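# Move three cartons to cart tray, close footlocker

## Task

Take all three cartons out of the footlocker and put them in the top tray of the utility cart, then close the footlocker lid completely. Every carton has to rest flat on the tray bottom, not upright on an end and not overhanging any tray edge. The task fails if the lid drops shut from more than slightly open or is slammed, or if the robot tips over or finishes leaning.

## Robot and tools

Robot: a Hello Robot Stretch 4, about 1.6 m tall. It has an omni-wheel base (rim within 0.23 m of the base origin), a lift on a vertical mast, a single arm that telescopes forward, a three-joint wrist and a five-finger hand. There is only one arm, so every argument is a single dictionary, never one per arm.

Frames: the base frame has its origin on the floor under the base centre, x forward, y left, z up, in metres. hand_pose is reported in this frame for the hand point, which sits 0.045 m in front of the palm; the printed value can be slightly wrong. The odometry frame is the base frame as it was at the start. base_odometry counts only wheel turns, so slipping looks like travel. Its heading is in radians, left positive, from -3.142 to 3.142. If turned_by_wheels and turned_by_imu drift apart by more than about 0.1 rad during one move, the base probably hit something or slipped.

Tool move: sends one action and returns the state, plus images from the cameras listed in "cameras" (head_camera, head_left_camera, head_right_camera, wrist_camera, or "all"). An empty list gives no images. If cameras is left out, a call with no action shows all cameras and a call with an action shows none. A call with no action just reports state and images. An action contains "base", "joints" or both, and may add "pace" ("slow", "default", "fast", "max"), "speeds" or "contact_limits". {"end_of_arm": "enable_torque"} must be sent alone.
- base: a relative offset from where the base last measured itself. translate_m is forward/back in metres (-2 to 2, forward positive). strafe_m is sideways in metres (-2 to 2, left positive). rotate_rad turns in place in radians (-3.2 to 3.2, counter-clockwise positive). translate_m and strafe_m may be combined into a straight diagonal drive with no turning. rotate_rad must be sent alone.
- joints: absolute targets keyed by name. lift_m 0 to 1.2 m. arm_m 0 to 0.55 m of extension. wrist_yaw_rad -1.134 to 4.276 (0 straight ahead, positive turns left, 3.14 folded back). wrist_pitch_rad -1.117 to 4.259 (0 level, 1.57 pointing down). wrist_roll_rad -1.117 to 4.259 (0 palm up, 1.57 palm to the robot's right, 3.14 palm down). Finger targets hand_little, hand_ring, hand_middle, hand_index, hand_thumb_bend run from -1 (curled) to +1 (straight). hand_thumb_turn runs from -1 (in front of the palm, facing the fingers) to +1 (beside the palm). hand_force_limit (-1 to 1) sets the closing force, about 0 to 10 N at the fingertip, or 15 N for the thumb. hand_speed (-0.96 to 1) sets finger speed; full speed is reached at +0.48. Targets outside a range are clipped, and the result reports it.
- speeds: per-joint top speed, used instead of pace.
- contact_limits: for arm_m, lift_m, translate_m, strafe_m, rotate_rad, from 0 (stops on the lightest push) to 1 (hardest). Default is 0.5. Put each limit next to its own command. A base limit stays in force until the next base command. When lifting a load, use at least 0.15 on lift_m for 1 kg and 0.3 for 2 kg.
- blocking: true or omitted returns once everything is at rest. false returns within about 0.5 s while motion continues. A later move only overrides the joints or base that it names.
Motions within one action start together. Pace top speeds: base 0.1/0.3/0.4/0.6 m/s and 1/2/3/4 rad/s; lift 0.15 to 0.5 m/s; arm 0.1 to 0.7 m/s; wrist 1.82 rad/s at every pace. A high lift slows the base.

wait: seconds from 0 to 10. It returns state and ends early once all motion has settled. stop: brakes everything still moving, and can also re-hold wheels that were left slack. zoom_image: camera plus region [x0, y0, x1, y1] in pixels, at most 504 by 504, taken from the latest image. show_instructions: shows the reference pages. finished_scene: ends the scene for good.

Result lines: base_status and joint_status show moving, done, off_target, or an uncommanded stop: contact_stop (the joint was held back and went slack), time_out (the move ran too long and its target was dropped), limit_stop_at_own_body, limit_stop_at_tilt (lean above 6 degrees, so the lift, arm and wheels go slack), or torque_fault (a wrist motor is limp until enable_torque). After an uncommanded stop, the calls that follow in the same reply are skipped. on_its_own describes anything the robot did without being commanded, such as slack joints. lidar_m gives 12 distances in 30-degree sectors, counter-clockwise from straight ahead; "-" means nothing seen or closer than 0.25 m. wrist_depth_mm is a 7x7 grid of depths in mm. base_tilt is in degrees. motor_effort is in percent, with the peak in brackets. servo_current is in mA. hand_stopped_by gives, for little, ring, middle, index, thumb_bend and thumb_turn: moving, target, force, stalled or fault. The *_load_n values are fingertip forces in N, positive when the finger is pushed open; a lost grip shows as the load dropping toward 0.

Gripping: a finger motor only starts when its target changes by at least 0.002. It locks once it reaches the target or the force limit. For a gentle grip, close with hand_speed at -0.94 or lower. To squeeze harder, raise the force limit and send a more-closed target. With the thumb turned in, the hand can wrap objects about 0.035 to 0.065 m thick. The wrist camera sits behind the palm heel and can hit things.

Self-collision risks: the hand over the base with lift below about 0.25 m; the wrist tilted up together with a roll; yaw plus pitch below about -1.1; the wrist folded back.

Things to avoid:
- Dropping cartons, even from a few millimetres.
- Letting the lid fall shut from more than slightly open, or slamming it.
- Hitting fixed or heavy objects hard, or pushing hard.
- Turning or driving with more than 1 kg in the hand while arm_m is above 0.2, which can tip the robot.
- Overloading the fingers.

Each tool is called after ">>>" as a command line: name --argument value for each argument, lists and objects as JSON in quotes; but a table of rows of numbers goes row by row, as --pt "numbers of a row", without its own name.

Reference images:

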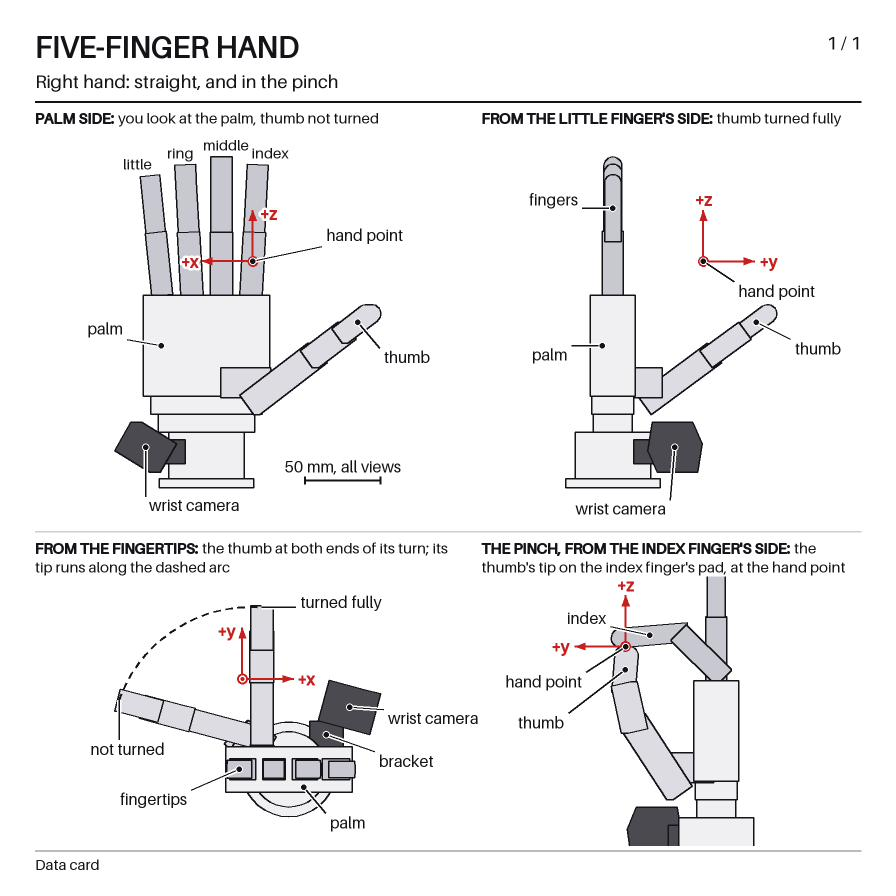

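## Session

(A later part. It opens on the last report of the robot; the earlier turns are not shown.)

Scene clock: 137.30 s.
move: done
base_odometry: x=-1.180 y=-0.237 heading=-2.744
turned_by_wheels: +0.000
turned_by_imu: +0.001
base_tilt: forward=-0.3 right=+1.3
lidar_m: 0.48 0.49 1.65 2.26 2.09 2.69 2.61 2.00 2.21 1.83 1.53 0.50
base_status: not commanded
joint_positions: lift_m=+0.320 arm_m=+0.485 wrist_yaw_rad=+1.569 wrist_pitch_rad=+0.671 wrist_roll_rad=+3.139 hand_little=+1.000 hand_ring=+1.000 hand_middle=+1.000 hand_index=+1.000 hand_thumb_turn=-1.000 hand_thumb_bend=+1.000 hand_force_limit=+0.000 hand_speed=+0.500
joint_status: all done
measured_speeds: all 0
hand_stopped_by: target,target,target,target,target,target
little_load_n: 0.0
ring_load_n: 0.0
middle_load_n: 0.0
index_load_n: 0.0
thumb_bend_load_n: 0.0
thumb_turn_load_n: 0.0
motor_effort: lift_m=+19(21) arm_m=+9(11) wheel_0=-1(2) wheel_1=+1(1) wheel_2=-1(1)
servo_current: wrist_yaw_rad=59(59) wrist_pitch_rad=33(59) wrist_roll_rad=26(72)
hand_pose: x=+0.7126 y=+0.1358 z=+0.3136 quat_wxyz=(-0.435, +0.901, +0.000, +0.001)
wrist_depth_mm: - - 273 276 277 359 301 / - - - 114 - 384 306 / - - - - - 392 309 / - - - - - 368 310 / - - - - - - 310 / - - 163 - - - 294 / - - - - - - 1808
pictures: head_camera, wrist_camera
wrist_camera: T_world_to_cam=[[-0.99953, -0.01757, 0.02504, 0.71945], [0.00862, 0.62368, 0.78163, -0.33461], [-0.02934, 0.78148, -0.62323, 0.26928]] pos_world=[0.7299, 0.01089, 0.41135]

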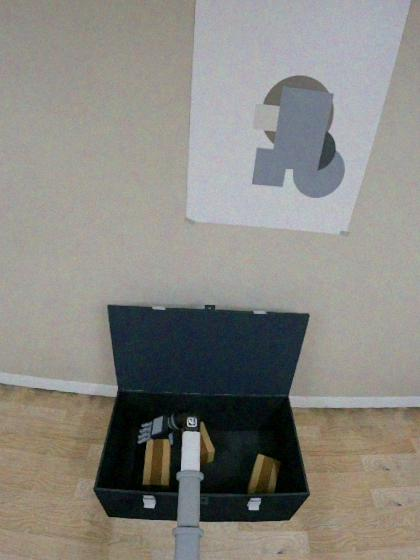

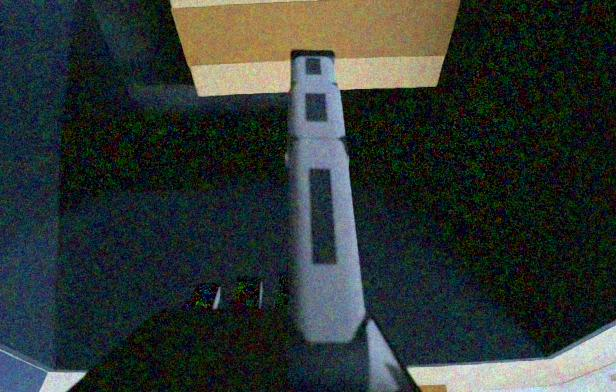

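>>> move --base '{"strafe_m": -0.006}' --joints '{"arm_m": 0.481, "wrist_yaw_rad": 1.625, "wrist_pitch_rad": 0.663, "lift_m": 0.24, "hand_speed": -0.95, "hand_force_limit": -0.4}' --cameras '["wrist_camera"]'

Scene clock: 139.67 s.
move: done
base_odometry: x=-1.183 y=-0.232 heading=-2.744
turned_by_wheels: +0.000
turned_by_imu: -0.001
base_tilt: forward=-0.2 right=+1.3
lidar_m: 0.48 0.49 1.66 2.27 2.07 2.69 2.63 1.99 2.20 1.82 1.54 0.50
base_status: done
joint_positions: lift_m=+0.240 arm_m=+0.481 wrist_yaw_rad=+1.622 wrist_pitch_rad=+0.671 wrist_roll_rad=+3.139 hand_little=+1.000 hand_ring=+1.000 hand_middle=+1.000 hand_index=+1.000 hand_thumb_turn=-1.000 hand_thumb_bend=+1.000 hand_force_limit=-0.400 hand_speed=-0.950
joint_status: all done
measured_speeds: all 0
hand_stopped_by: target,target,target,target,target,target
little_load_n: 0.0
ring_load_n: 0.0
middle_load_n: 0.0
index_load_n: 0.0
thumb_bend_load_n: 0.0
thumb_turn_load_n: 0.0
motor_effort: lift_m=+19(22) arm_m=-9(11) wheel_0=-2(6) wheel_1=-1(7) wheel_2=+0(1)
servo_current: wrist_yaw_rad=46(111) wrist_pitch_rad=33(91) wrist_roll_rad=46(72)
hand_pose: x=+0.7019 y=+0.1387 z=+0.2336 quat_wxyz=(-0.435, +0.900, +0.024, -0.011)
wrist_depth_mm: - - - - - - 289 / - 219 224 118 224 322 289 / - - 240 - - 362 290 / - - - - - 359 274 / - - - - - 355 286 / - - 163 - - 334 282 / - - - - - - 279
wrist_camera: T_world_to_cam=[[-0.99715, -0.07122, 0.02503, 0.71659], [-0.0249, 0.62323, 0.78165, -0.25017], [-0.07127, 0.77879, -0.62322, 0.2467]] pos_world=[0.7259, 0.01482, 0.33135]

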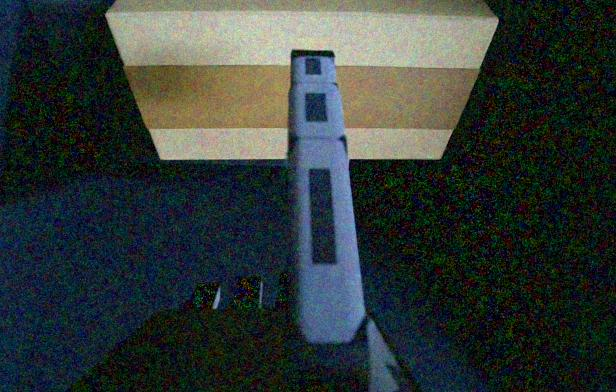

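>>> move --joints '{"lift_m": 0.146}' --speeds '{"lift_m": 0.06}' --contact_limits '{"lift_m": 0.15}' --cameras '["wrist_camera", "head_camera"]'

>>> zoom_image --camera "head_camera" --region '[90, 380, 250, 530]'

Scene clock: 142.23 s.
move: done
base_odometry: x=-1.183 y=-0.232 heading=-2.744
turned_by_wheels: +0.000
turned_by_imu: +0.001
base_tilt: forward=-0.2 right=+1.2
lidar_m: 0.48 0.49 1.65 2.29 2.08 2.68 2.62 1.96 2.21 1.82 1.55 0.52
base_status: not commanded
joint_positions: lift_m=+0.146 arm_m=+0.481 wrist_yaw_rad=+1.622 wrist_pitch_rad=+0.671 wrist_roll_rad=+3.139 hand_little=+1.000 hand_ring=+1.000 hand_middle=+1.000 hand_index=+1.000 hand_thumb_turn=-1.000 hand_thumb_bend=+1.000 hand_force_limit=-0.400 hand_speed=-0.950
joint_status: all done
measured_speeds: all 0
hand_stopped_by: target,target,target,target,target,target
little_load_n: 0.0
ring_load_n: 0.0
middle_load_n: 0.0
index_load_n: 0.0
thumb_bend_load_n: 0.0
thumb_turn_load_n: 0.0
motor_effort: lift_m=+19(22) arm_m=-9(9) wheel_0=-2(2) wheel_1=-1(1) wheel_2=+0(0)
servo_current: wrist_yaw_rad=59(59) wrist_pitch_rad=39(65) wrist_roll_rad=78(78)
contact_limits: lift_m 0.15
hand_pose: x=+0.7019 y=+0.1387 z=+0.1396 quat_wxyz=(-0.435, +0.900, +0.024, -0.011)
wrist_depth_mm: - - - - - - - / 141 146 143 118 146 148 - / 131 133 135 131 134 138 - / 146 153 154 155 158 165 260 / - 173 181 - - 190 286 / - - 163 - - 330 281 / - - - - - - 281
pictures: head_camera, wrist_camera
wrist_camera: T_world_to_cam=[[-0.99715, -0.07122, 0.02503, 0.71894], [-0.0249, 0.62323, 0.78165, -0.17669], [-0.07127, 0.77879, -0.62322, 0.18812]] pos_world=[0.7259, 0.01482, 0.23735]

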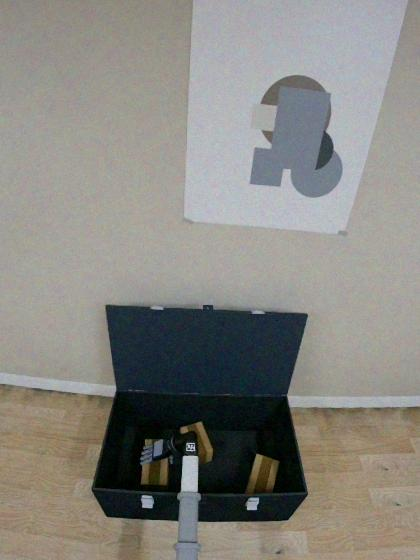

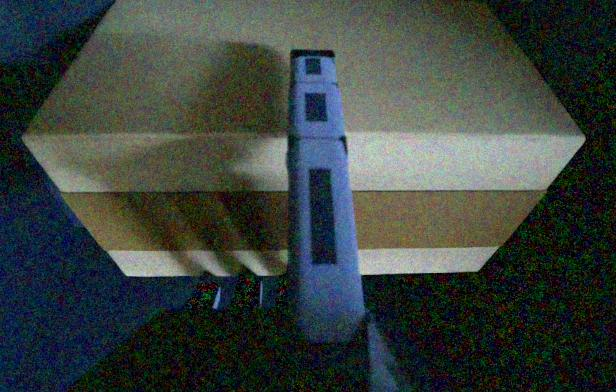

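Scaled by 3.150 from the camera's image (finer frame: 1200x1600).

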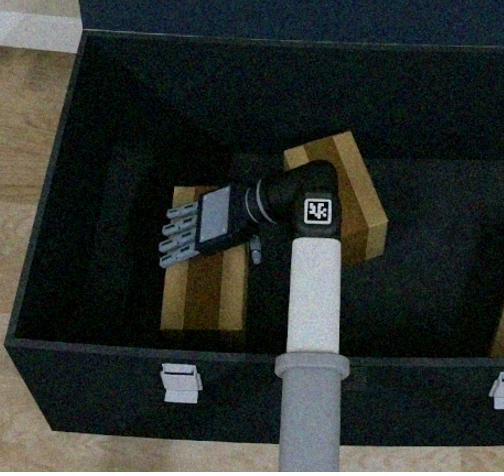

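>>> move --joints '{"hand_index": 0.4, "hand_middle": 0.4}' --cameras '["wrist_camera"]'

Scene clock: 144.90 s.
move: off_target
base_odometry: x=-1.183 y=-0.232 heading=-2.744
turned_by_wheels: +0.000
turned_by_imu: +0.002
base_tilt: forward=-0.4 right=+1.2
lidar_m: 0.48 0.48 1.67 2.27 2.09 2.71 2.62 2.00 2.19 1.83 1.55 0.51
base_status: not commanded
joint_positions: lift_m=+0.146 arm_m=+0.481 wrist_yaw_rad=+1.623 wrist_pitch_rad=+0.664 wrist_roll_rad=+3.140 hand_little=+1.000 hand_ring=+1.000 hand_middle=+0.751 hand_index=+0.741 hand_thumb_turn=-1.000 hand_thumb_bend=+1.000 hand_force_limit=-0.400 hand_speed=-0.950
joint_status: hand_middle off_target (ended at +0.751, target +0.400); hand_index off_target (ended at +0.741, target +0.400)
measured_speeds: all 0
hand_stopped_by: target,target,force,force,target,target
little_load_n: 0.0
ring_load_n: 0.0
middle_load_n: 2.5
index_load_n: 3.5
thumb_bend_load_n: 0.0
thumb_turn_load_n: 0.0
motor_effort: lift_m=+19(19) arm_m=-9(9) wheel_0=-1(2) wheel_1=-1(1) wheel_2=+0(0)
servo_current: wrist_yaw_rad=52(59) wrist_pitch_rad=26(65) wrist_roll_rad=33(85)
contact_limits: lift_m 0.15
hand_pose: x=+0.7017 y=+0.1401 z=+0.1406 quat_wxyz=(-0.438, +0.899, +0.024, -0.011)
wrist_depth_mm: - 144 141 146 147 150 - / 123 123 127 115 133 132 - / 135 137 139 - 134 139 - / - 158 160 162 165 167 258 / - - - - - 314 271 / - - 162 - - 329 270 / - - - - - - 278
wrist_camera: T_world_to_cam=[[-0.99712, -0.07146, 0.02542, 0.71888], [-0.02421, 0.61743, 0.78625, -0.17873], [-0.07188, 0.78337, -0.61738, 0.1866]] pos_world=[0.7259, 0.01555, 0.23745]

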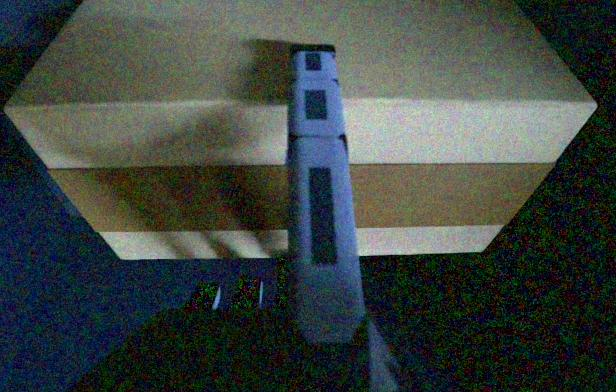

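>>> move --joints '{"hand_index": 0.38, "hand_middle": 0.38, "hand_force_limit": -0.1}'

>>> move --joints '{"lift_m": 0.161}' --speeds '{"lift_m": 0.02}' --contact_limits '{"lift_m": 0.3}' --cameras '["wrist_camera"]'

Scene clock: 145.60 s.
move: off_target
base_odometry: x=-1.183 y=-0.232 heading=-2.744
turned_by_wheels: +0.000
turned_by_imu: +0.000
base_tilt: forward=-0.3 right=+1.3
lidar_m: 0.47 0.50 1.67 2.26 2.09 2.70 2.60 1.99 2.20 1.81 1.55 0.51
base_status: not commanded
joint_positions: lift_m=+0.146 arm_m=+0.481 wrist_yaw_rad=+1.623 wrist_pitch_rad=+0.664 wrist_roll_rad=+3.140 hand_little=+1.000 hand_ring=+1.000 hand_middle=+0.738 hand_index=+0.729 hand_thumb_turn=-1.000 hand_thumb_bend=+1.000 hand_force_limit=-0.100 hand_speed=-0.950
joint_status: hand_middle off_target (ended at +0.738, target +0.380); hand_index off_target (ended at +0.729, target +0.380); the others done
measured_speeds: all 0
hand_stopped_by: target,target,force,force,target,target
little_load_n: 0.0
ring_load_n: 0.0
middle_load_n: 4.5
index_load_n: 5.0
thumb_bend_load_n: 0.5
thumb_turn_load_n: 0.5
motor_effort: lift_m=+19(19) arm_m=-9(9) wheel_0=-1(1) wheel_1=-1(1) wheel_2=+0(0)
servo_current: wrist_yaw_rad=52(59) wrist_pitch_rad=39(46) wrist_roll_rad=59(59)
contact_limits: lift_m 0.15
hand_pose: x=+0.7017 y=+0.1401 z=+0.1406 quat_wxyz=(-0.438, +0.899, +0.024, -0.011)
wrist_depth_mm: 145 144 145 146 147 148 - / 122 123 127 116 133 131 - / 135 137 139 - 134 139 - / - 158 160 162 164 167 258 / - - - - - 315 271 / - - 162 - - 327 267 / - - - - - - 278
pictures: none

Scene clock: 146.70 s.
move: done
base_odometry: x=-1.183 y=-0.232 heading=-2.744
turned_by_wheels: +0.000
turned_by_imu: -0.001
base_tilt: forward=-0.3 right=+1.3
lidar_m: 0.48 0.52 1.66 2.29 2.06 2.69 2.62 2.01 2.19 1.82 1.56 0.52
base_status: not commanded
joint_positions: lift_m=+0.161 arm_m=+0.481 wrist_yaw_rad=+1.623 wrist_pitch_rad=+0.664 wrist_roll_rad=+3.140 hand_little=+1.000 hand_ring=+1.000 hand_middle=+0.738 hand_index=+0.728 hand_thumb_turn=-1.000 hand_thumb_bend=+1.000 hand_force_limit=-0.100 hand_speed=-0.950
joint_status: all done
measured_speeds: all 0
hand_stopped_by: target,target,force,force,target,target
little_load_n: 0.0
ring_load_n: 0.0
middle_load_n: 0.0
index_load_n: 0.0
thumb_bend_load_n: 0.0
thumb_turn_load_n: 0.0
motor_effort: lift_m=+25(30) arm_m=-9(9) wheel_0=-1(1) wheel_1=-1(1) wheel_2=+0(0)
servo_current: wrist_yaw_rad=52(52) wrist_pitch_rad=26(46) wrist_roll_rad=65(72)
contact_limits: lift_m 0.3
hand_pose: x=+0.7017 y=+0.1401 z=+0.1551 quat_wxyz=(-0.438, +0.899, +0.024, -0.011)
wrist_depth_mm: - 147 142 147 148 147 - / 133 134 134 116 136 137 - / 146 148 154 152 150 160 259 / - 170 173 - 178 185 272 / - - - - - 332 272 / - - 162 - - 329 270 / - - - - - - 279
wrist_camera: T_world_to_cam=[[-0.99712, -0.07146, 0.02542, 0.71851], [-0.02421, 0.61743, 0.78625, -0.19013], [-0.07188, 0.78337, -0.61738, 0.19555]] pos_world=[0.7259, 0.01555, 0.25195]

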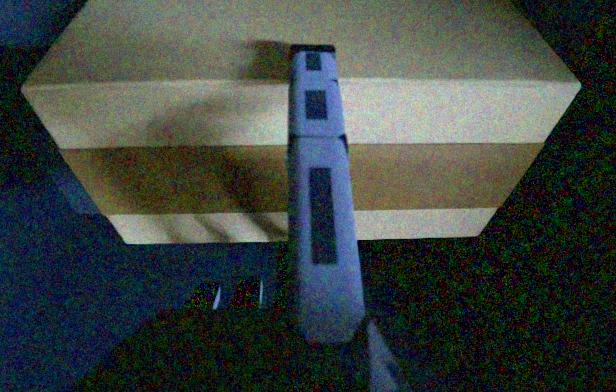

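>>> move --joints '{"hand_index": 1, "hand_middle": 1, "lift_m": 0.45, "hand_speed": 0.5}'

>>> move --base '{"translate_m": 0.1, "strafe_m": 0.005}' --joints '{"arm_m": 0.486, "wrist_yaw_rad": 2.44, "wrist_pitch_rad": 0.659, "wrist_roll_rad": 3.051, "hand_index": -1, "hand_middle": -1, "hand_ring": -1, "hand_little": 0.3, "hand_thumb_turn": 0.12}' --cameras '["wrist_camera", "head_camera"]'

Scene clock: 152.97 s.
move: done
base_odometry: x=-1.183 y=-0.232 heading=-2.744
turned_by_wheels: +0.000
turned_by_imu: +0.001
base_tilt: forward=-0.4 right=+1.3
lidar_m: 0.48 0.51 1.64 2.28 2.07 2.71 2.63 2.00 2.22 1.83 1.53 0.49
base_status: not commanded
joint_positions: lift_m=+0.450 arm_m=+0.481 wrist_yaw_rad=+1.623 wrist_pitch_rad=+0.664 wrist_roll_rad=+3.140 hand_little=+1.000 hand_ring=+1.000 hand_middle=+1.000 hand_index=+1.000 hand_thumb_turn=-1.000 hand_thumb_bend=+1.000 hand_force_limit=-0.100 hand_speed=+0.500
joint_status: all done
measured_speeds: all 0
hand_stopped_by: target,target,target,target,target,target
little_load_n: 0.0
ring_load_n: 0.0
middle_load_n: 0.0
index_load_n: 0.0
thumb_bend_load_n: 0.0
thumb_turn_load_n: 0.0
motor_effort: lift_m=+25(32) arm_m=-8(9) wheel_0=-1(1) wheel_1=-1(1) wheel_2=+0(0)
servo_current: wrist_yaw_rad=39(59) wrist_pitch_rad=7(46) wrist_roll_rad=91(91)
hand_pose: x=+0.7017 y=+0.1401 z=+0.4441 quat_wxyz=(-0.438, +0.899, +0.024, -0.011)
wrist_depth_mm: - - - - - 375 285 / - - - 108 - 377 272 / - - - - - 377 300 / - - - - - 382 917 / - 1025 1118 - - 1160 1160 / - - 182 - - 1499 1537 / - - - - - - -
pictures: none

Scene clock: 154.50 s.
move: done
base_odometry: x=-1.273 y=-0.275 heading=-2.744
turned_by_wheels: +0.000
turned_by_imu: +0.002
base_tilt: forward=-0.2 right=+1.3
lidar_m: 0.39 0.39 1.48 2.27 2.10 2.74 2.71 2.09 2.20 1.81 0.56 0.39
base_status: done
joint_positions: lift_m=+0.450 arm_m=+0.486 wrist_yaw_rad=+2.437 wrist_pitch_rad=+0.664 wrist_roll_rad=+3.054 hand_little=+0.300 hand_ring=-1.000 hand_middle=-1.000 hand_index=-1.000 hand_thumb_turn=+0.120 hand_thumb_bend=+1.000 hand_force_limit=-0.100 hand_speed=+0.500
joint_status: all done
measured_speeds: all 0
hand_stopped_by: target,target,target,target,target,target
little_load_n: 0.0
ring_load_n: 0.5
middle_load_n: 0.0
index_load_n: 0.0
thumb_bend_load_n: 0.0
thumb_turn_load_n: 0.0
motor_effort: lift_m=+25(25) arm_m=+9(10) wheel_0=+1(5) wheel_1=+0(6) wheel_2=+2(9)
servo_current: wrist_yaw_rad=39(137) wrist_pitch_rad=33(98) wrist_roll_rad=46(91)
hand_pose: x=+0.5932 y=+0.1352 z=+0.4422 quat_wxyz=(-0.405, +0.798, +0.413, -0.166)
wrist_depth_mm: - - - - 477 413 355 / - - - - 462 379 327 / 768 - - 492 418 116 297 / 904 917 - 424 389 - - / 1138 1118 147 139 - - - / 1499 1430 143 143 - - 1366 / 1863 - - - - - -
pictures: head_camera, wrist_camera
wrist_camera: T_world_to_cam=[[-0.58987, -0.80638, -0.04245, 0.49044], [-0.52005, 0.33915, 0.78392, -0.08271], [-0.61774, 0.48449, -0.61941, 0.73396]] pos_world=[0.69968, 0.06793, 0.54027]

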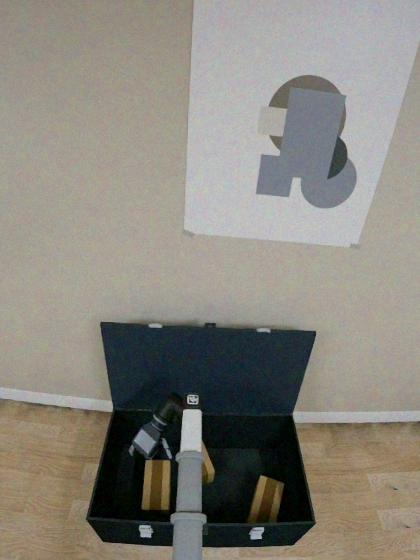

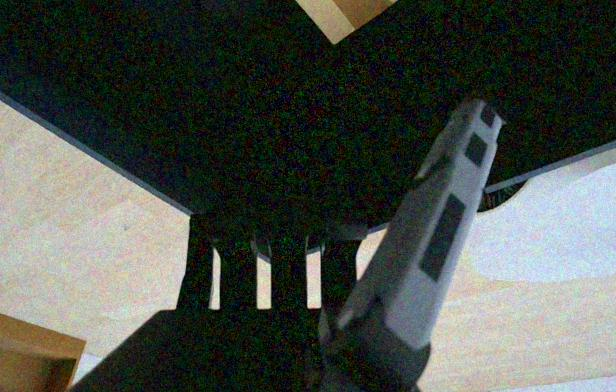

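>>> move --joints '{"lift_m": 0.2, "hand_speed": -0.95, "hand_force_limit": -0.5}'

>>> move --joints '{"lift_m": 0.15}' --speeds '{"lift_m": 0.05}' --contact_limits '{"lift_m": 0.15}' --cameras '["wrist_camera", "head_camera"]'

>>> zoom_image --camera "head_camera" --region '[80, 390, 240, 560]'

Scene clock: 157.37 s.
move: done
base_odometry: x=-1.273 y=-0.275 heading=-2.744
turned_by_wheels: +0.000
turned_by_imu: +0.001
base_tilt: forward=-0.3 right=+1.2
lidar_m: 0.38 0.40 1.48 2.27 2.10 2.75 2.73 2.11 2.21 1.84 0.55 0.41
base_status: not commanded
joint_positions: lift_m=+0.200 arm_m=+0.486 wrist_yaw_rad=+2.437 wrist_pitch_rad=+0.664 wrist_roll_rad=+3.054 hand_little=+0.300 hand_ring=-1.000 hand_middle=-1.000 hand_index=-1.000 hand_thumb_turn=+0.120 hand_thumb_bend=+1.000 hand_force_limit=-0.500 hand_speed=-0.950
joint_status: all done
measured_speeds: all 0
hand_stopped_by: target,target,target,target,target,target
little_load_n: 0.0
ring_load_n: 0.0
middle_load_n: 0.0
index_load_n: 0.0
thumb_bend_load_n: 0.0
thumb_turn_load_n: 0.0
motor_effort: lift_m=+19(23) arm_m=+9(9) wheel_0=+1(2) wheel_1=+0(1) wheel_2=+2(2)
servo_current: wrist_yaw_rad=52(59) wrist_pitch_rad=33(59) wrist_roll_rad=33(72)
hand_pose: x=+0.5932 y=+0.1352 z=+0.1927 quat_wxyz=(-0.405, +0.798, +0.413, -0.166)
wrist_depth_mm: - - 158 158 - - - / - - 173 176 - - - / - - - 205 204 114 297 / - - 394 113 233 - 277 / - - 146 134 - - 257 / - - 143 142 - - 240 / - - - - - - 227
pictures: none

Scene clock: 158.80 s.
move: done
base_odometry: x=-1.273 y=-0.275 heading=-2.744
turned_by_wheels: +0.000
turned_by_imu: +0.000
base_tilt: forward=-0.2 right=+1.2
lidar_m: 0.39 0.40 1.52 2.27 2.09 2.73 2.73 2.08 2.22 1.83 0.58 0.39
base_status: not commanded
joint_positions: lift_m=+0.150 arm_m=+0.486 wrist_yaw_rad=+2.437 wrist_pitch_rad=+0.664 wrist_roll_rad=+3.054 hand_little=+0.300 hand_ring=-1.000 hand_middle=-1.000 hand_index=-1.000 hand_thumb_turn=+0.120 hand_thumb_bend=+1.000 hand_force_limit=-0.500 hand_speed=-0.950
joint_status: all done
measured_speeds: all 0
hand_stopped_by: target,target,target,target,target,target
little_load_n: 0.0
ring_load_n: 0.0
middle_load_n: 0.0
index_load_n: 0.0
thumb_bend_load_n: 0.0
thumb_turn_load_n: 0.0
motor_effort: lift_m=+19(21) arm_m=+9(9) wheel_0=+1(2) wheel_1=-1(1) wheel_2=+2(3)
servo_current: wrist_yaw_rad=46(65) wrist_pitch_rad=39(52) wrist_roll_rad=59(78)
contact_limits: lift_m 0.15
hand_pose: x=+0.5932 y=+0.1352 z=+0.1427 quat_wxyz=(-0.405, +0.798, +0.413, -0.166)
wrist_depth_mm: 106 104 104 104 119 - - / 120 119 119 118 121 - - / - 140 139 138 136 116 - / - - 153 152 156 - 278 / - - 145 134 - - 257 / - - 143 142 - - 241 / - - - - - - 226
pictures: head_camera, wrist_camera
wrist_camera: T_world_to_cam=[[-0.58987, -0.80638, -0.04245, 0.47772], [-0.52005, 0.33915, 0.78392, 0.15208], [-0.61774, 0.48449, -0.61941, 0.54844]] pos_world=[0.69968, 0.06793, 0.24077]

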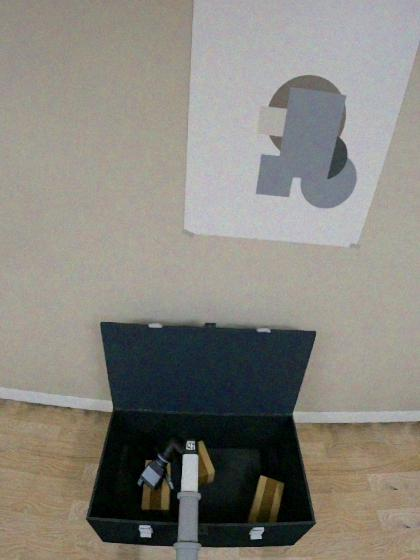

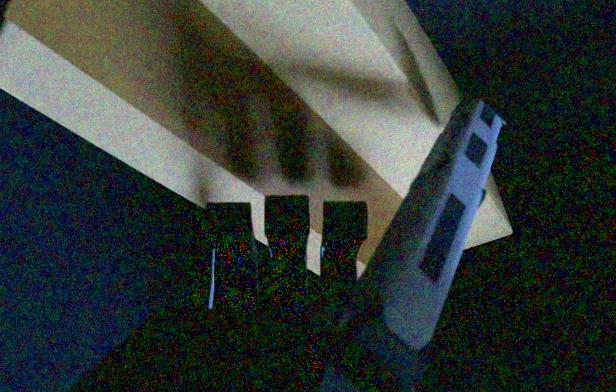

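Scaled by 2.965 from the camera's image (finer frame: 1200x1600).

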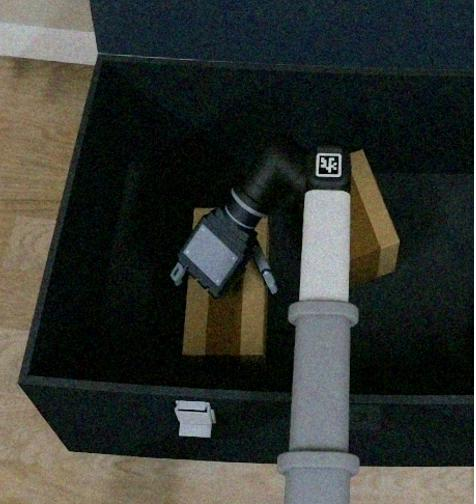

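>>> zoom_image --camera "wrist_camera" --region '[150, 140, 400, 320]'

>>> zoom_image --camera "wrist_camera" --region '[0, 0, 616, 392]'

Scaled by 2.016.

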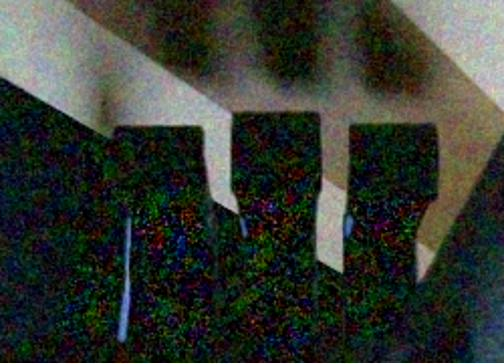

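Region (0, 0, 616, 392) is 616x392 pixels. A region can be at most 504 by 504 pixels.

>>> move --joints '{"lift_m": 0.142}' --speeds '{"lift_m": 0.03}' --contact_limits '{"lift_m": 0.1}'

>>> move --joints '{"hand_little": 0.2, "hand_thumb_turn": -0.6}' --cameras '["wrist_camera"]'

Scene clock: 160.53 s.
move: done
base_odometry: x=-1.273 y=-0.275 heading=-2.744
turned_by_wheels: +0.000
turned_by_imu: +0.000
base_tilt: forward=-0.3 right=+1.2
lidar_m: 0.40 0.41 1.52 2.26 2.11 2.74 2.72 2.10 2.21 1.82 0.54 0.39
base_status: not commanded
joint_positions: lift_m=+0.142 arm_m=+0.486 wrist_yaw_rad=+2.437 wrist_pitch_rad=+0.664 wrist_roll_rad=+3.054 hand_little=+0.300 hand_ring=-1.000 hand_middle=-1.000 hand_index=-1.000 hand_thumb_turn=+0.120 hand_thumb_bend=+1.000 hand_force_limit=-0.500 hand_speed=-0.950
joint_status: all done
measured_speeds: all 0
hand_stopped_by: target,target,target,target,target,target
little_load_n: 0.0
ring_load_n: 0.0
middle_load_n: 0.0
index_load_n: 0.0
thumb_bend_load_n: 0.0
thumb_turn_load_n: 0.0
motor_effort: lift_m=+19(22) arm_m=+9(9) wheel_0=+2(2) wheel_1=+0(1) wheel_2=+2(2)
servo_current: wrist_yaw_rad=39(59) wrist_pitch_rad=26(52) wrist_roll_rad=59(72)
contact_limits: lift_m 0.1
hand_pose: x=+0.5932 y=+0.1352 z=+0.1347 quat_wxyz=(-0.405, +0.798, +0.413, -0.166)
wrist_depth_mm: - - - - 121 - - / 114 110 109 109 112 - - / - 129 128 127 128 116 - / - - 143 140 144 - 276 / - - 145 134 - - 256 / - - 143 142 - - 241 / - - - - - - 226
pictures: none

Scene clock: 163.63 s.
move: off_target
base_odometry: x=-1.273 y=-0.275 heading=-2.744
turned_by_wheels: +0.000
turned_by_imu: +0.001
base_tilt: forward=-0.2 right=+1.2
lidar_m: 0.39 0.40 1.50 2.26 2.07 2.75 2.74 2.10 2.20 1.83 0.56 0.42
base_status: not commanded
joint_positions: lift_m=+0.142 arm_m=+0.486 wrist_yaw_rad=+2.438 wrist_pitch_rad=+0.664 wrist_roll_rad=+3.054 hand_little=+0.200 hand_ring=-1.000 hand_middle=-1.000 hand_index=-1.000 hand_thumb_turn=-0.124 hand_thumb_bend=+1.000 hand_force_limit=-0.500 hand_speed=-0.950
joint_status: hand_thumb_turn off_target (ended at -0.124, target -0.600); the others done
measured_speeds: all 0
hand_stopped_by: target,target,target,target,target,force
little_load_n: 1.0
ring_load_n: 0.0
middle_load_n: 0.0
index_load_n: 0.0
thumb_bend_load_n: 0.0
thumb_turn_load_n: 4.0
motor_effort: lift_m=+19(19) arm_m=+9(9) wheel_0=+2(2) wheel_1=+0(1) wheel_2=+2(2)
servo_current: wrist_yaw_rad=33(59) wrist_pitch_rad=39(59) wrist_roll_rad=65(78)
contact_limits: lift_m 0.1
hand_pose: x=+0.5931 y=+0.1352 z=+0.1347 quat_wxyz=(-0.405, +0.798, +0.413, -0.166)
wrist_depth_mm: - - - - - - - / 114 110 109 109 112 - - / - 129 128 127 126 - - / - - 146 140 - - 276 / - - 146 134 - 270 256 / - - 142 142 - 253 241 / - - - - - - 226
wrist_camera: T_world_to_cam=[[-0.58959, -0.80659, -0.04246, 0.4772], [-0.52016, 0.33895, 0.78393, 0.15844], [-0.61792, 0.48428, -0.61939, 0.54363]] pos_world=[0.69968, 0.06793, 0.23278]

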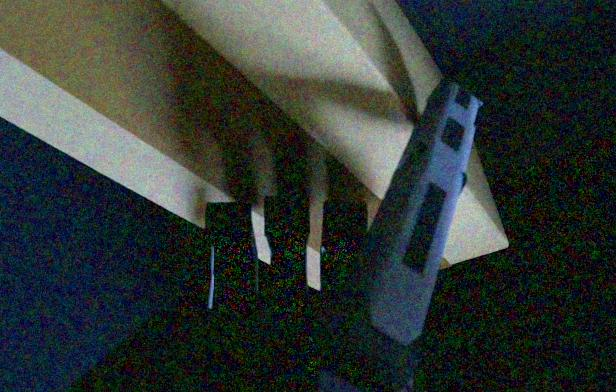

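>>> move --joints '{"lift_m": 0.16}' --speeds '{"lift_m": 0.02}' --contact_limits '{"lift_m": 0.3}' --cameras '["wrist_camera", "head_camera"]'

>>> zoom_image --camera "head_camera" --region '[80, 390, 240, 560]'

Scene clock: 165.10 s.
move: done
base_odometry: x=-1.273 y=-0.275 heading=-2.744
turned_by_wheels: +0.000
turned_by_imu: +0.000
base_tilt: forward=-0.3 right=+1.2
lidar_m: 0.39 0.39 1.51 2.27 2.12 2.75 2.72 2.10 2.22 1.82 0.57 0.40
base_status: not commanded
joint_positions: lift_m=+0.160 arm_m=+0.486 wrist_yaw_rad=+2.438 wrist_pitch_rad=+0.664 wrist_roll_rad=+3.054 hand_little=+0.200 hand_ring=-1.000 hand_middle=-1.000 hand_index=-1.000 hand_thumb_turn=-0.124 hand_thumb_bend=+1.000 hand_force_limit=-0.500 hand_speed=-0.950
joint_status: all done
measured_speeds: all 0
hand_stopped_by: target,target,target,target,target,force
little_load_n: 0.0
ring_load_n: 0.0
middle_load_n: 0.0
index_load_n: 0.0
thumb_bend_load_n: 0.0
thumb_turn_load_n: -0.5
motor_effort: lift_m=+25(29) arm_m=+8(9) wheel_0=+1(2) wheel_1=-1(1) wheel_2=+2(2)
servo_current: wrist_yaw_rad=39(52) wrist_pitch_rad=26(52) wrist_roll_rad=59(65)
contact_limits: lift_m 0.3
hand_pose: x=+0.5931 y=+0.1352 z=+0.1522 quat_wxyz=(-0.405, +0.798, +0.413, -0.166)
wrist_depth_mm: 116 116 114 113 123 - - / 135 130 130 133 129 - - / - 148 151 151 141 - 293 / - - 115 166 166 291 274 / - - 146 134 - 273 255 / - - 142 142 - 256 240 / - - - - - 237 227
pictures: head_camera, wrist_camera
wrist_camera: T_world_to_cam=[[-0.58959, -0.80659, -0.04246, 0.47794], [-0.52016, 0.33895, 0.78393, 0.14472], [-0.61792, 0.48428, -0.61939, 0.55447]] pos_world=[0.69968, 0.06793, 0.25028]

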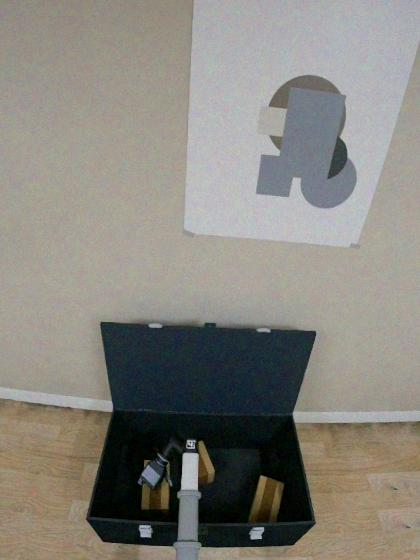

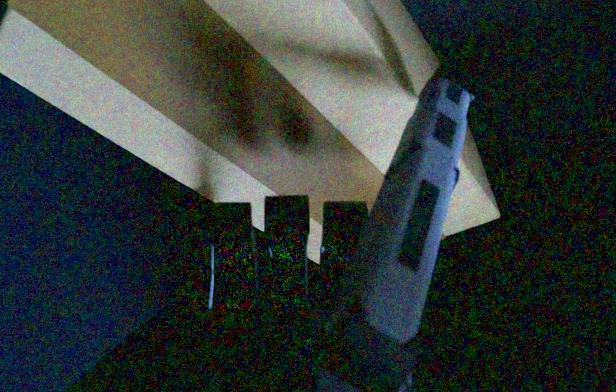

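Scaled by 2.965 from the camera's image (finer frame: 1200x1600).

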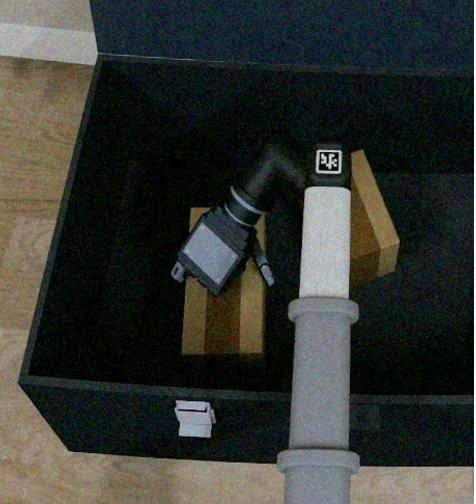

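>>> move --joints '{"hand_thumb_turn": -0.05, "hand_speed": 0.0}'

>>> move --joints '{"lift_m": 0.14, "hand_speed": -0.95, "hand_force_limit": 0.2}' --speeds '{"lift_m": 0.03}' --contact_limits '{"lift_m": 0.1}'

>>> move --joints '{"hand_thumb_turn": -0.7}' --cameras '["wrist_camera"]'

Scene clock: 165.97 s.
move: done
base_odometry: x=-1.273 y=-0.275 heading=-2.744
turned_by_wheels: +0.000
turned_by_imu: +0.000
base_tilt: forward=-0.3 right=+1.3
lidar_m: 0.38 0.40 1.49 2.28 2.09 2.71 2.73 2.08 2.20 1.83 0.56 0.41
base_status: not commanded
joint_positions: lift_m=+0.160 arm_m=+0.486 wrist_yaw_rad=+2.438 wrist_pitch_rad=+0.664 wrist_roll_rad=+3.054 hand_little=+0.200 hand_ring=-1.000 hand_middle=-1.000 hand_index=-1.000 hand_thumb_turn=-0.050 hand_thumb_bend=+1.000 hand_force_limit=-0.500 hand_speed=+0.000
joint_status: all done
measured_speeds: all 0
hand_stopped_by: target,target,target,target,target,target
little_load_n: 0.0
ring_load_n: 0.0
middle_load_n: 0.5
index_load_n: 0.0
thumb_bend_load_n: 0.0
thumb_turn_load_n: 0.0
motor_effort: lift_m=+25(25) arm_m=+9(9) wheel_0=+1(2) wheel_1=+0(1) wheel_2=+2(2)
servo_current: wrist_yaw_rad=46(52) wrist_pitch_rad=26(46) wrist_roll_rad=39(65)
contact_limits: lift_m 0.3
hand_pose: x=+0.5931 y=+0.1352 z=+0.1522 quat_wxyz=(-0.405, +0.798, +0.413, -0.166)
wrist_depth_mm: 116 116 114 113 123 - - / 135 130 130 133 132 - - / - 148 151 150 144 - 293 / - - 114 166 171 - 276 / - - 146 134 - 273 256 / - - 143 138 - 252 241 / - - - - - - 227
pictures: none

Scene clock: 167.00 s.
move: done
base_odometry: x=-1.273 y=-0.275 heading=-2.744
turned_by_wheels: +0.000
turned_by_imu: +0.000
base_tilt: forward=-0.2 right=+1.3
lidar_m: 0.40 0.40 1.51 2.27 2.11 2.74 2.72 2.10 2.22 1.82 0.58 0.40
base_status: not commanded
joint_positions: lift_m=+0.140 arm_m=+0.486 wrist_yaw_rad=+2.438 wrist_pitch_rad=+0.664 wrist_roll_rad=+3.054 hand_little=+0.200 hand_ring=-1.000 hand_middle=-1.000 hand_index=-1.000 hand_thumb_turn=-0.050 hand_thumb_bend=+1.000 hand_force_limit=+0.200 hand_speed=-0.950
joint_status: all done
measured_speeds: all 0
hand_stopped_by: target,target,target,target,target,target
little_load_n: 0.0
ring_load_n: 0.0
middle_load_n: 0.0
index_load_n: 0.0
thumb_bend_load_n: 0.0
thumb_turn_load_n: 0.5
motor_effort: lift_m=+18(22) arm_m=+9(9) wheel_0=+2(2) wheel_1=+0(1) wheel_2=+2(2)
servo_current: wrist_yaw_rad=39(52) wrist_pitch_rad=33(52) wrist_roll_rad=65(72)
contact_limits: lift_m 0.1
hand_pose: x=+0.5931 y=+0.1352 z=+0.1328 quat_wxyz=(-0.405, +0.798, +0.413, -0.166)
wrist_depth_mm: - - - - - - - / 112 108 108 108 113 - - / - 126 126 125 128 - - / - 147 145 138 142 - 277 / - - 146 134 - 266 257 / - - 142 142 - 254 241 / - - - - - - 227
pictures: none

Scene clock: 169.80 s.
move: off_target
base_odometry: x=-1.273 y=-0.275 heading=-2.744
turned_by_wheels: +0.000
turned_by_imu: +0.001
base_tilt: forward=-0.2 right=+1.2
lidar_m: 0.39 0.41 1.52 2.27 2.09 2.73 2.72 2.08 2.21 1.83 0.57 0.42
base_status: not commanded
joint_positions: lift_m=+0.140 arm_m=+0.486 wrist_yaw_rad=+2.438 wrist_pitch_rad=+0.664 wrist_roll_rad=+3.054 hand_little=+0.200 hand_ring=-1.000 hand_middle=-1.000 hand_index=-1.000 hand_thumb_turn=-0.200 hand_thumb_bend=+1.000 hand_force_limit=+0.200 hand_speed=-0.950
joint_status: hand_thumb_turn off_target (ended at -0.200, target -0.700)
measured_speeds: all 0
hand_stopped_by: target,target,target,target,target,force
little_load_n: 2.5
ring_load_n: 0.0
middle_load_n: 0.0
index_load_n: 0.0
thumb_bend_load_n: 0.5
thumb_turn_load_n: 9.0
motor_effort: lift_m=+18(18) arm_m=+9(9) wheel_0=+1(2) wheel_1=-1(1) wheel_2=+2(2)
servo_current: wrist_yaw_rad=46(59) wrist_pitch_rad=33(59) wrist_roll_rad=52(72)
contact_limits: lift_m 0.1
hand_pose: x=+0.5931 y=+0.1352 z=+0.1328 quat_wxyz=(-0.405, +0.798, +0.413, -0.166)
wrist_depth_mm: - - - - - - - / 113 109 108 108 114 - - / - 127 126 126 125 - - / - 147 145 138 144 - 274 / - - 146 133 - 267 256 / - - 142 142 - 253 240 / - - - - - - 226
wrist_camera: T_world_to_cam=[[-0.58959, -0.80659, -0.04246, 0.47711], [-0.52021, 0.33899, 0.78388, 0.15997], [-0.61788, 0.48425, -0.61945, 0.54244]] pos_world=[0.69968, 0.06793, 0.23087]

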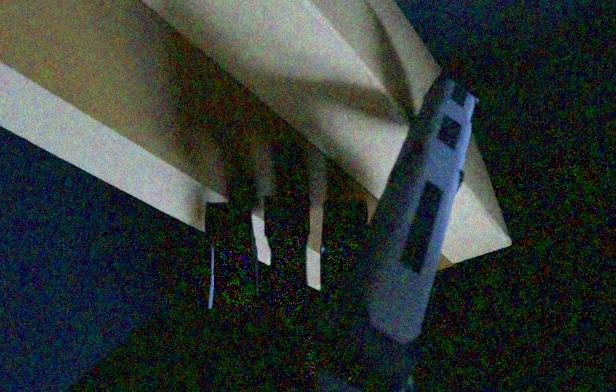

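>>> move --joints '{"lift_m": 0.146}' --speeds '{"lift_m": 0.02}' --contact_limits '{"lift_m": 0.3}' --cameras '["wrist_camera"]'

>>> move --joints '{"lift_m": 0.152}' --speeds '{"lift_m": 0.02}' --contact_limits '{"lift_m": 0.3}' --cameras '["wrist_camera"]'

Scene clock: 170.60 s.
move: done
base_odometry: x=-1.273 y=-0.275 heading=-2.744
turned_by_wheels: +0.000
turned_by_imu: +0.000
base_tilt: forward=-0.2 right=+1.3
lidar_m: 0.38 0.40 1.51 2.28 2.10 2.74 2.73 2.09 2.19 1.83 0.57 0.41
base_status: not commanded
joint_positions: lift_m=+0.146 arm_m=+0.486 wrist_yaw_rad=+2.438 wrist_pitch_rad=+0.664 wrist_roll_rad=+3.054 hand_little=+0.200 hand_ring=-1.000 hand_middle=-1.000 hand_index=-1.000 hand_thumb_turn=-0.201 hand_thumb_bend=+1.000 hand_force_limit=+0.200 hand_speed=-0.950
joint_status: all done
measured_speeds: all 0
hand_stopped_by: target,target,target,target,target,force
little_load_n: 3.5
ring_load_n: 0.0
middle_load_n: 0.0
index_load_n: 0.0
thumb_bend_load_n: 0.0
thumb_turn_load_n: 3.5
motor_effort: lift_m=+26(30) arm_m=+9(9) wheel_0=+1(2) wheel_1=-1(1) wheel_2=+2(2)
servo_current: wrist_yaw_rad=52(52) wrist_pitch_rad=33(59) wrist_roll_rad=59(65)
contact_limits: lift_m 0.3
hand_pose: x=+0.5931 y=+0.1352 z=+0.1381 quat_wxyz=(-0.405, +0.798, +0.413, -0.166)
wrist_depth_mm: - - 104 103 - - - / 116 113 112 113 115 - - / 134 132 131 131 129 - - / - - 146 144 - 291 276 / - - 146 134 - 270 257 / - - 143 142 - 255 240 / - - - - - 238 226
wrist_camera: T_world_to_cam=[[-0.58959, -0.80659, -0.04246, 0.47734], [-0.52021, 0.33899, 0.78388, 0.15582], [-0.61788, 0.48425, -0.61945, 0.54572]] pos_world=[0.69968, 0.06793, 0.23617]

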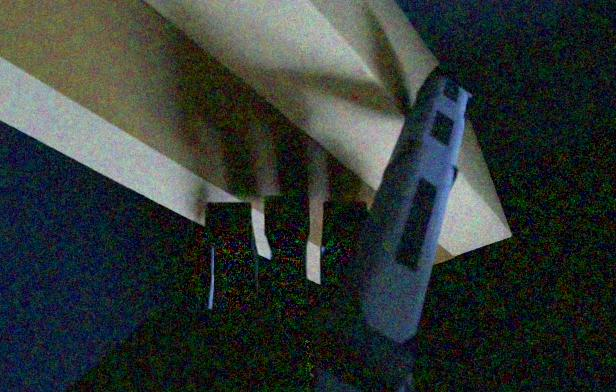

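Scene clock: 171.23 s.
move: done
base_odometry: x=-1.273 y=-0.275 heading=-2.744
turned_by_wheels: +0.000
turned_by_imu: +0.000
base_tilt: forward=-0.3 right=+1.3
lidar_m: 0.40 0.40 1.53 2.25 2.12 2.74 2.73 2.11 2.20 1.81 0.57 0.39
base_status: not commanded
joint_positions: lift_m=+0.152 arm_m=+0.486 wrist_yaw_rad=+2.438 wrist_pitch_rad=+0.664 wrist_roll_rad=+3.054 hand_little=+0.200 hand_ring=-1.000 hand_middle=-1.000 hand_index=-1.000 hand_thumb_turn=-0.201 hand_thumb_bend=+1.000 hand_force_limit=+0.200 hand_speed=-0.950
joint_status: all done
measured_speeds: all 0
hand_stopped_by: target,target,target,target,target,force
little_load_n: 2.0
ring_load_n: 0.0
middle_load_n: 0.0
index_load_n: 0.0
thumb_bend_load_n: 0.0
thumb_turn_load_n: 1.5
motor_effort: lift_m=+26(30) arm_m=+9(9) wheel_0=+2(2) wheel_1=+0(1) wheel_2=+2(2)
servo_current: wrist_yaw_rad=52(52) wrist_pitch_rad=26(52) wrist_roll_rad=46(78)
contact_limits: lift_m 0.3
hand_pose: x=+0.5931 y=+0.1352 z=+0.1442 quat_wxyz=(-0.405, +0.798, +0.413, -0.166)
wrist_depth_mm: 105 105 108 106 123 - - / 121 121 120 120 122 - - / - 142 141 140 134 - - / - - 155 154 - 291 277 / - - 146 134 - 274 255 / - - 142 138 - 254 240 / - - - - - 239 226
wrist_camera: T_world_to_cam=[[-0.58959, -0.80659, -0.04246, 0.47759], [-0.52021, 0.33899, 0.78388, 0.15111], [-0.61788, 0.48425, -0.61945, 0.54944]] pos_world=[0.69968, 0.06793, 0.24218]

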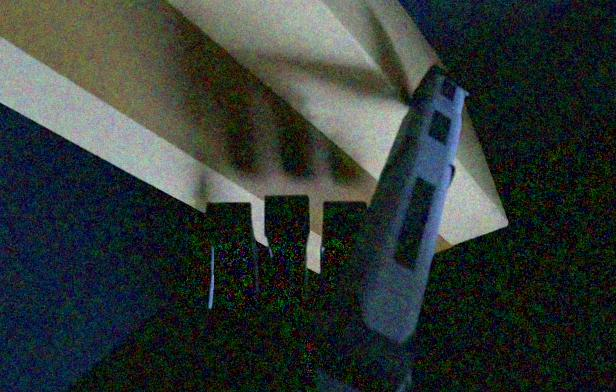

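>>> move --joints '{"hand_thumb_turn": 0.12, "hand_little": 0.3, "hand_speed": 0.5}'

>>> move --joints '{"lift_m": 0.25}' --cameras '["wrist_camera"]'

>>> zoom_image --camera "wrist_camera" --region '[0, 0, 504, 300]'

Scene clock: 177.70 s.
move: done
base_odometry: x=-1.273 y=-0.275 heading=-2.744
turned_by_wheels: +0.000
turned_by_imu: +0.001
base_tilt: forward=-0.3 right=+1.4
lidar_m: 0.40 0.40 1.48 2.26 2.08 2.73 2.73 2.09 2.21 1.83 0.57 0.39
base_status: not commanded
joint_positions: lift_m=+0.152 arm_m=+0.486 wrist_yaw_rad=+2.438 wrist_pitch_rad=+0.664 wrist_roll_rad=+3.053 hand_little=+0.300 hand_ring=-1.000 hand_middle=-1.000 hand_index=-1.000 hand_thumb_turn=+0.120 hand_thumb_bend=+1.000 hand_force_limit=+0.200 hand_speed=+0.500
joint_status: all done
measured_speeds: all 0
hand_stopped_by: target,target,target,target,target,target
little_load_n: 0.0
ring_load_n: 0.0
middle_load_n: 0.0
index_load_n: 0.0
thumb_bend_load_n: 0.0
thumb_turn_load_n: 0.0
motor_effort: lift_m=+26(26) arm_m=+8(9) wheel_0=+2(2) wheel_1=+0(1) wheel_2=+2(2)
servo_current: wrist_yaw_rad=39(59) wrist_pitch_rad=33(52) wrist_roll_rad=52(65)
contact_limits: lift_m 0.3
hand_pose: x=+0.5931 y=+0.1352 z=+0.1442 quat_wxyz=(-0.405, +0.798, +0.413, -0.166)
wrist_depth_mm: 105 105 108 107 130 - - / 121 121 121 121 126 - - / - 142 141 140 138 114 - / - - 156 154 159 - 277 / - - 145 134 - - 256 / - - 143 142 - - 241 / - - - - - - 226
pictures: none

Scene clock: 179.13 s.
move: done
base_odometry: x=-1.273 y=-0.275 heading=-2.744
turned_by_wheels: +0.000
turned_by_imu: +0.000
base_tilt: forward=-0.3 right=+1.3
lidar_m: 0.37 0.40 1.51 2.26 2.08 2.73 2.74 2.07 2.21 1.82 0.57 0.41
base_status: not commanded
joint_positions: lift_m=+0.250 arm_m=+0.486 wrist_yaw_rad=+2.438 wrist_pitch_rad=+0.664 wrist_roll_rad=+3.053 hand_little=+0.300 hand_ring=-1.000 hand_middle=-1.000 hand_index=-1.000 hand_thumb_turn=+0.120 hand_thumb_bend=+1.000 hand_force_limit=+0.200 hand_speed=+0.500
joint_status: all done
measured_speeds: all 0
hand_stopped_by: target,target,target,target,target,target
little_load_n: 0.0
ring_load_n: 0.0
middle_load_n: 0.0
index_load_n: 0.0
thumb_bend_load_n: 0.0
thumb_turn_load_n: 0.0
motor_effort: lift_m=+25(29) arm_m=+9(9) wheel_0=+1(2) wheel_1=+0(1) wheel_2=+2(2)
servo_current: wrist_yaw_rad=46(52) wrist_pitch_rad=33(46) wrist_roll_rad=52(72)
hand_pose: x=+0.5931 y=+0.1352 z=+0.2422 quat_wxyz=(-0.405, +0.798, +0.413, -0.166)
wrist_depth_mm: - - 201 205 - - - / - 364 - 233 238 - 324 / - - 433 - 271 114 297 / - - - 114 389 - 276 / - - 145 134 - - 256 / - - 143 142 - - 241 / - - - - - - 227
wrist_camera: T_world_to_cam=[[-0.58951, -0.80664, -0.04257, 0.48175], [-0.52029, 0.33887, 0.78388, 0.07428], [-0.61788, 0.48425, -0.61945, 0.61021]] pos_world=[0.69968, 0.06793, 0.34027]

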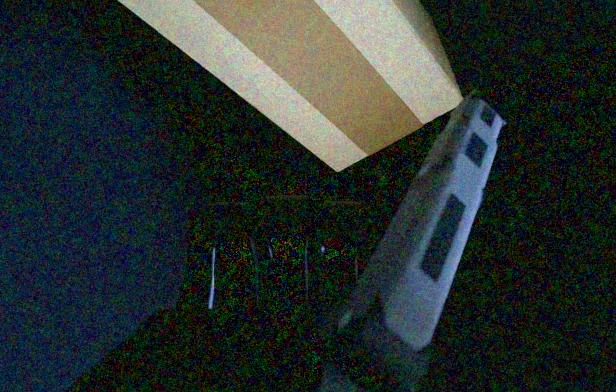

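Scaled by 1.000.

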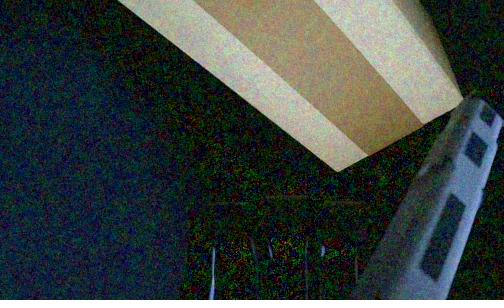

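>>> move --base '{"strafe_m": 0.013}' --joints '{"arm_m": 0.515, "wrist_yaw_rad": 2.576, "hand_thumb_turn": 0.15}' --cameras '["wrist_camera"]'

Scene clock: 180.47 s.
move: done
base_odometry: x=-1.268 y=-0.287 heading=-2.744
turned_by_wheels: +0.000
turned_by_imu: +0.000
base_tilt: forward=-0.3 right=+1.3
lidar_m: 0.37 0.41 1.52 2.25 2.09 2.77 2.72 2.09 2.23 1.84 0.58 0.40
base_status: done
joint_positions: lift_m=+0.250 arm_m=+0.515 wrist_yaw_rad=+2.573 wrist_pitch_rad=+0.664 wrist_roll_rad=+3.053 hand_little=+0.300 hand_ring=-1.000 hand_middle=-1.000 hand_index=-1.000 hand_thumb_turn=+0.150 hand_thumb_bend=+1.000 hand_force_limit=+0.200 hand_speed=+0.500
joint_status: all done
measured_speeds: all 0
hand_stopped_by: target,target,target,target,target,target
little_load_n: 0.0
ring_load_n: 0.0
middle_load_n: 0.0
index_load_n: 0.0
thumb_bend_load_n: 0.0
thumb_turn_load_n: 0.0
motor_effort: lift_m=+25(25) arm_m=+10(11) wheel_0=+2(7) wheel_1=-2(7) wheel_2=+1(2)
servo_current: wrist_yaw_rad=52(85) wrist_pitch_rad=39(46) wrist_roll_rad=39(72)
hand_pose: x=+0.6044 y=+0.1254 z=+0.2422 quat_wxyz=(-0.393, +0.769, +0.466, -0.193)
wrist_depth_mm: - - 200 205 - - - / - - - 234 232 - 349 / - - 421 - 270 115 325 / - - - 114 399 - 298 / - - 145 134 - - 278 / - - 143 142 - - 257 / - - - - - - 244
wrist_camera: T_world_to_cam=[[-0.47527, -0.87881, -0.0426, 0.42053], [-0.5613, 0.26556, 0.78385, 0.11748], [-0.67754, 0.39645, -0.61949, 0.66901]] pos_world=[0.71909, 0.07314, 0.34027]

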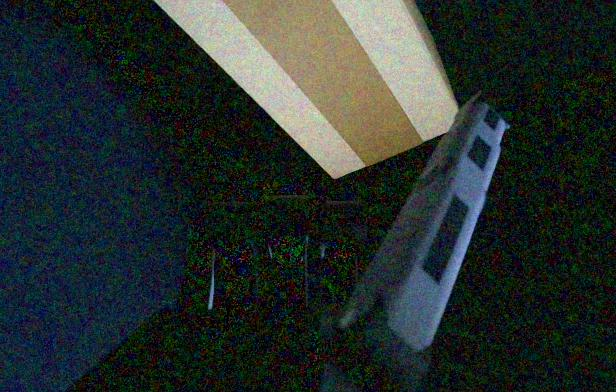

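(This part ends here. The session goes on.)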